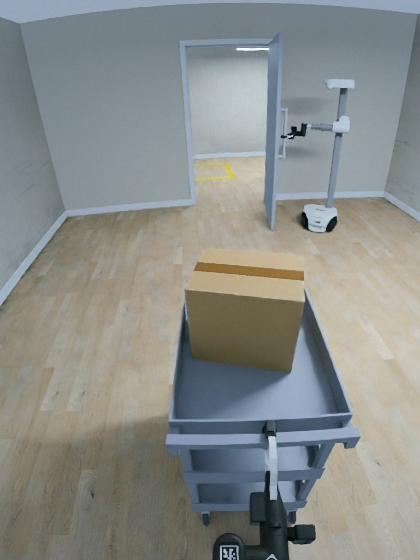

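>>> move(blocking=false, cameras=[], r1={"base":{"strafe_m":0.04,"translate_m":0.5}})

>>> wait(seconds=5, cameras=["r1_head_camera"])

Scene clock: 1390.10 s.
move: r1 moving
r1.base_odometry: x=-5.252 y=-2.348 heading=+1.508
r1.turned_by_wheels: +0.000
r1.turned_by_imu: -0.001
r1.base_tilt: forward=-1.7 right=+1.3
r1.lidar_m: 0.42 0.41 1.90 1.73 1.84 1.69 1.56 1.59 2.04 2.92 2.97 0.46
r1.base_status: translate_m moving; strafe_m moving
r1.joint_positions: lift_m=+0.639 arm_m=+0.035 wrist_yaw_rad=-0.008 wrist_pitch_rad=-0.020 wrist_roll_rad=+1.571 gripper_m=-0.029
r1.joint_status: not commanded
r1.measured_speeds: translate_m=+0.121 strafe_m=+0.011 rotate_rad=+0.001 lift_m=+0.000 arm_m=+0.000 wrist_yaw_rad=+0.000 wrist_pitch_rad=+0.000 wrist_roll_rad=+0.000
r1.motor_effort: lift_m=+12(12) arm_m=+4(4) wheel_0=+8(8) wheel_1=+6(8) wheel_2=-11(16)
r1.servo_current: wrist_yaw_rad=52(59) wrist_pitch_rad=111(117) wrist_roll_rad=46(65) gripper_m=59(65)
r1.hand_pose: x=+0.4935 y=-0.0896 z=+0.8226 quat_wxyz=(+0.707, +0.707, -0.010, +0.004) (m; r1's base frame)
r1.wrist_depth_mm: - - - 234 234 1808 1281 / - - - 233 231 1983 - / - - - 230 229 - - / - 442 439 229 227 - - / - 455 445 227 226 - - / - 462 179 186 176 - - / - 161 473 180 160 - -
r2: as last shown
r2.turned_by_imu: +0.001
r2.lidar_m: 0.54 0.47 3.43 2.45 4.82 2.03 1.50 1.46 1.28 0.99 0.92 0.66
r2.motor_effort: lift_m=+20(20) arm_m=-8(8) wheel_0=+14(14) wheel_1=-2(2) wheel_2=+17(18)
r2.servo_current: wrist_yaw_rad=78(78) wrist_pitch_rad=39(46) wrist_roll_rad=39(52) gripper_m=130(130)
r2.contact_limits: translate_m 0.8
r2.wrist_depth_mm: - - - 164 205 170 - / - - - 165 206 167 - / - - - 165 210 173 - / - - - 166 211 175 - / - - - 166 212 171 153 / - - 184 167 179 172 154 / - - - - 207 158 -
pictures: none
No camera images: "cameras" was empty.

Scene clock: 1392.77 s.
earlier move: r1 done
r1.base_odometry: x=-5.260 y=-1.878 heading=+1.508
r1.turned_by_wheels: +0.001
r1.turned_by_imu: +0.000
r1.base_tilt: forward=-1.6 right=+1.3
r1.lidar_m: 0.42 0.46 1.94 1.75 1.79 2.22 2.02 2.09 2.63 2.92 2.96 0.46
r1.base_status: done
r1.joint_positions: lift_m=+0.639 arm_m=+0.035 wrist_yaw_rad=-0.003 wrist_pitch_rad=-0.020 wrist_roll_rad=+1.571 gripper_m=-0.029
r1.joint_status: not commanded
r1.measured_speeds: all 0
r1.motor_effort: lift_m=+12(12) arm_m=-3(4) wheel_0=+3(9) wheel_1=+2(9) wheel_2=+1(16)
r1.servo_current: wrist_yaw_rad=52(78) wrist_pitch_rad=117(117) wrist_roll_rad=39(72) gripper_m=59(72)
r1.hand_pose: x=+0.4940 y=-0.0882 z=+0.8226 quat_wxyz=(+0.707, +0.707, -0.008, +0.006) (m; r1's base frame)
r1.wrist_depth_mm: - - - 229 227 1921 1308 / - - - 229 228 1983 - / - - - 228 225 809 - / - 449 439 227 225 - - / - 459 445 228 225 - - / - 473 180 189 177 - - / - 161 480 177 153 - -
r2.base_odometry: x=-2.644 y=+0.177 heading=-2.967
r2.turned_by_wheels: +0.000
r2.turned_by_imu: +0.000
r2.base_tilt: forward=-0.6 right=+0.0
r2.lidar_m: 0.53 0.46 3.47 2.04 4.83 2.02 1.49 1.46 1.33 1.00 0.93 0.63
r2.base_status: not commanded
r2.joint_positions: lift_m=+0.870 arm_m=+0.100 wrist_yaw_rad=+1.162 wrist_pitch_rad=+0.001 wrist_roll_rad=+0.002 gripper_m=-0.036
r2.joint_status: not commanded
r2.measured_speeds: all 0
r2.motor_effort: lift_m=+20(20) arm_m=-8(8) wheel_0=+14(14) wheel_1=-1(2) wheel_2=+17(18)
r2.servo_current: wrist_yaw_rad=72(85) wrist_pitch_rad=39(52) wrist_roll_rad=59(59) gripper_m=130(137)
r2.contact_limits: translate_m 0.8
r2.hand_pose: x=+0.4659 y=+0.2300 z=+1.0477 quat_wxyz=(+0.836, +0.000, +0.001, +0.549) (m; r2's base frame)
r2.wrist_depth_mm: - - - 164 205 170 - / - - - 165 206 167 - / - - - 165 209 173 - / - - - 166 211 174 - / - - - 166 212 171 153 / - - 184 167 180 172 153 / - - - - 207 158 -
wait: 2.67 of 5 s (r1 has come to rest)
pictures: r1_head_camera
Images, in order (width x height): r1_head_camera 420x560.

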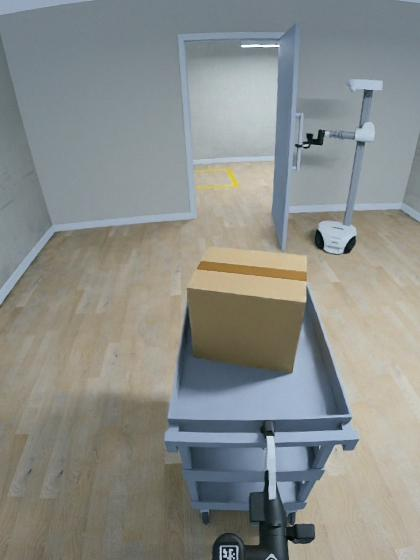

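>>> move(blocking=false, cameras=[], r1={"base":{"strafe_m":0.06,"translate_m":0.6}})

>>> wait(seconds=5, cameras=["r1_head_camera"])

Scene clock: 1399.17 s.
move: r1 moving
r1.base_odometry: x=-5.261 y=-1.847 heading=+1.509
r1.turned_by_wheels: +0.000
r1.turned_by_imu: +0.000
r1.base_tilt: forward=-1.6 right=+1.3
r1.lidar_m: 0.42 0.44 1.95 1.76 1.80 2.22 2.05 2.14 2.73 2.92 2.98 0.44
r1.base_status: translate_m moving; strafe_m moving
r1.joint_positions: lift_m=+0.639 arm_m=+0.035 wrist_yaw_rad=-0.003 wrist_pitch_rad=-0.020 wrist_roll_rad=+1.571 gripper_m=-0.029
r1.joint_status: not commanded
r1.measured_speeds: translate_m=+0.123 strafe_m=+0.013 rotate_rad=+0.000 lift_m=+0.000 arm_m=+0.000 wrist_yaw_rad=+0.000 wrist_pitch_rad=+0.000 wrist_roll_rad=+0.000
r1.motor_effort: lift_m=+12(12) arm_m=+4(4) wheel_0=+6(10) wheel_1=+6(9) wheel_2=-10(16)
r1.servo_current: wrist_yaw_rad=72(72) wrist_pitch_rad=117(117) wrist_roll_rad=39(52) gripper_m=59(72)
r1.hand_pose: x=+0.4939 y=-0.0882 z=+0.8226 quat_wxyz=(+0.707, +0.707, -0.008, +0.006) (m; r1's base frame)
r1.wrist_depth_mm: - - - 229 227 1921 1281 / - - - 229 226 1921 - / - - - 227 225 - - / - 445 439 227 224 - - / - 459 449 227 226 - - / - 477 178 189 176 - - / - 160 480 181 161 - -
r2: as last shown
r2.turned_by_imu: +0.001
r2.base_tilt: forward=-0.7 right=+0.0
r2.lidar_m: 0.54 0.46 3.48 2.02 4.84 2.02 1.51 1.46 1.29 1.00 0.94 0.67
r2.motor_effort: lift_m=+20(20) arm_m=-8(8) wheel_0=+14(14) wheel_1=-1(2) wheel_2=+18(18)
r2.servo_current: wrist_yaw_rad=78(78) wrist_pitch_rad=39(46) wrist_roll_rad=52(52) gripper_m=130(137)
r2.contact_limits: translate_m 0.8
r2.wrist_depth_mm: - - - 165 206 170 - / - - - 164 207 167 - / - - - 165 209 173 - / - - - 166 211 175 - / - - - 166 212 171 153 / - - 185 167 180 172 154 / - - - - 207 158 -
pictures: none
No camera images: "cameras" was empty.

Scene clock: 1402.17 s.
earlier move: r1 done
r1.base_odometry: x=-5.283 y=-1.276 heading=+1.509
r1.turned_by_wheels: +0.000
r1.turned_by_imu: -0.001
r1.base_tilt: forward=-1.6 right=+1.3
r1.lidar_m: 0.43 0.44 1.96 1.81 1.81 2.35 2.64 2.69 3.13 2.93 2.95 0.44
r1.base_status: done
r1.joint_positions: lift_m=+0.639 arm_m=+0.035 wrist_yaw_rad=-0.003 wrist_pitch_rad=-0.020 wrist_roll_rad=+1.571 gripper_m=-0.029
r1.joint_status: not commanded
r1.measured_speeds: all 0
r1.motor_effort: lift_m=+12(12) arm_m=-4(4) wheel_0=+2(10) wheel_1=+1(9) wheel_2=-1(17)
r1.servo_current: wrist_yaw_rad=59(72) wrist_pitch_rad=117(117) wrist_roll_rad=46(72) gripper_m=59(72)
r1.hand_pose: x=+0.4940 y=-0.0883 z=+0.8226 quat_wxyz=(+0.707, +0.707, -0.008, +0.006) (m; r1's base frame)
r1.wrist_depth_mm: - - - 222 221 1921 1281 / - - - 224 222 1983 - / - - 609 224 223 - - / - 442 436 224 224 - - / - 459 455 226 224 - - / - 480 178 187 177 - - / - 160 492 177 152 - -
r2.base_odometry: x=-2.644 y=+0.177 heading=-2.967
r2.turned_by_wheels: +0.000
r2.turned_by_imu: +0.000
r2.base_tilt: forward=-0.7 right=+0.0
r2.lidar_m: 0.53 0.46 1.58 1.53 4.81 2.02 1.50 1.45 1.31 0.96 0.94 0.64
r2.base_status: not commanded
r2.joint_positions: lift_m=+0.870 arm_m=+0.100 wrist_yaw_rad=+1.162 wrist_pitch_rad=+0.001 wrist_roll_rad=+0.002 gripper_m=-0.036
r2.joint_status: not commanded
r2.measured_speeds: all 0
r2.motor_effort: lift_m=+20(20) arm_m=-8(8) wheel_0=+14(14) wheel_1=-1(2) wheel_2=+18(18)
r2.servo_current: wrist_yaw_rad=72(85) wrist_pitch_rad=46(52) wrist_roll_rad=52(65) gripper_m=130(137)
r2.contact_limits: translate_m 0.8
r2.hand_pose: x=+0.4659 y=+0.2300 z=+1.0477 quat_wxyz=(+0.836, +0.000, +0.001, +0.549) (m; r2's base frame)
r2.wrist_depth_mm: - - - 164 204 170 - / - - - 165 206 167 - / - - - 165 209 173 - / - - 1618 165 211 175 - / - - 1661 166 212 171 153 / - - 183 166 180 172 153 / - - - - 207 158 -
wait: 3.00 of 5 s (r1 has come to rest)
pictures: r1_head_camera
Images, in order (width x height): r1_head_camera 420x560.

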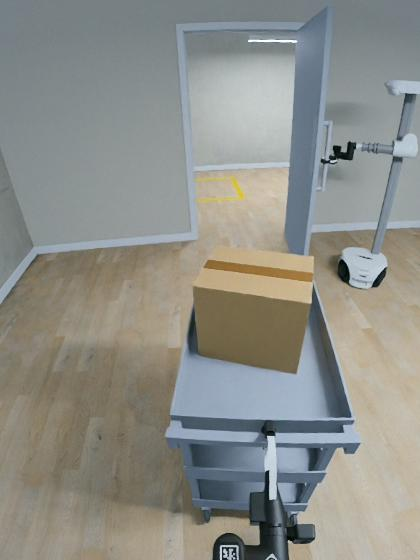

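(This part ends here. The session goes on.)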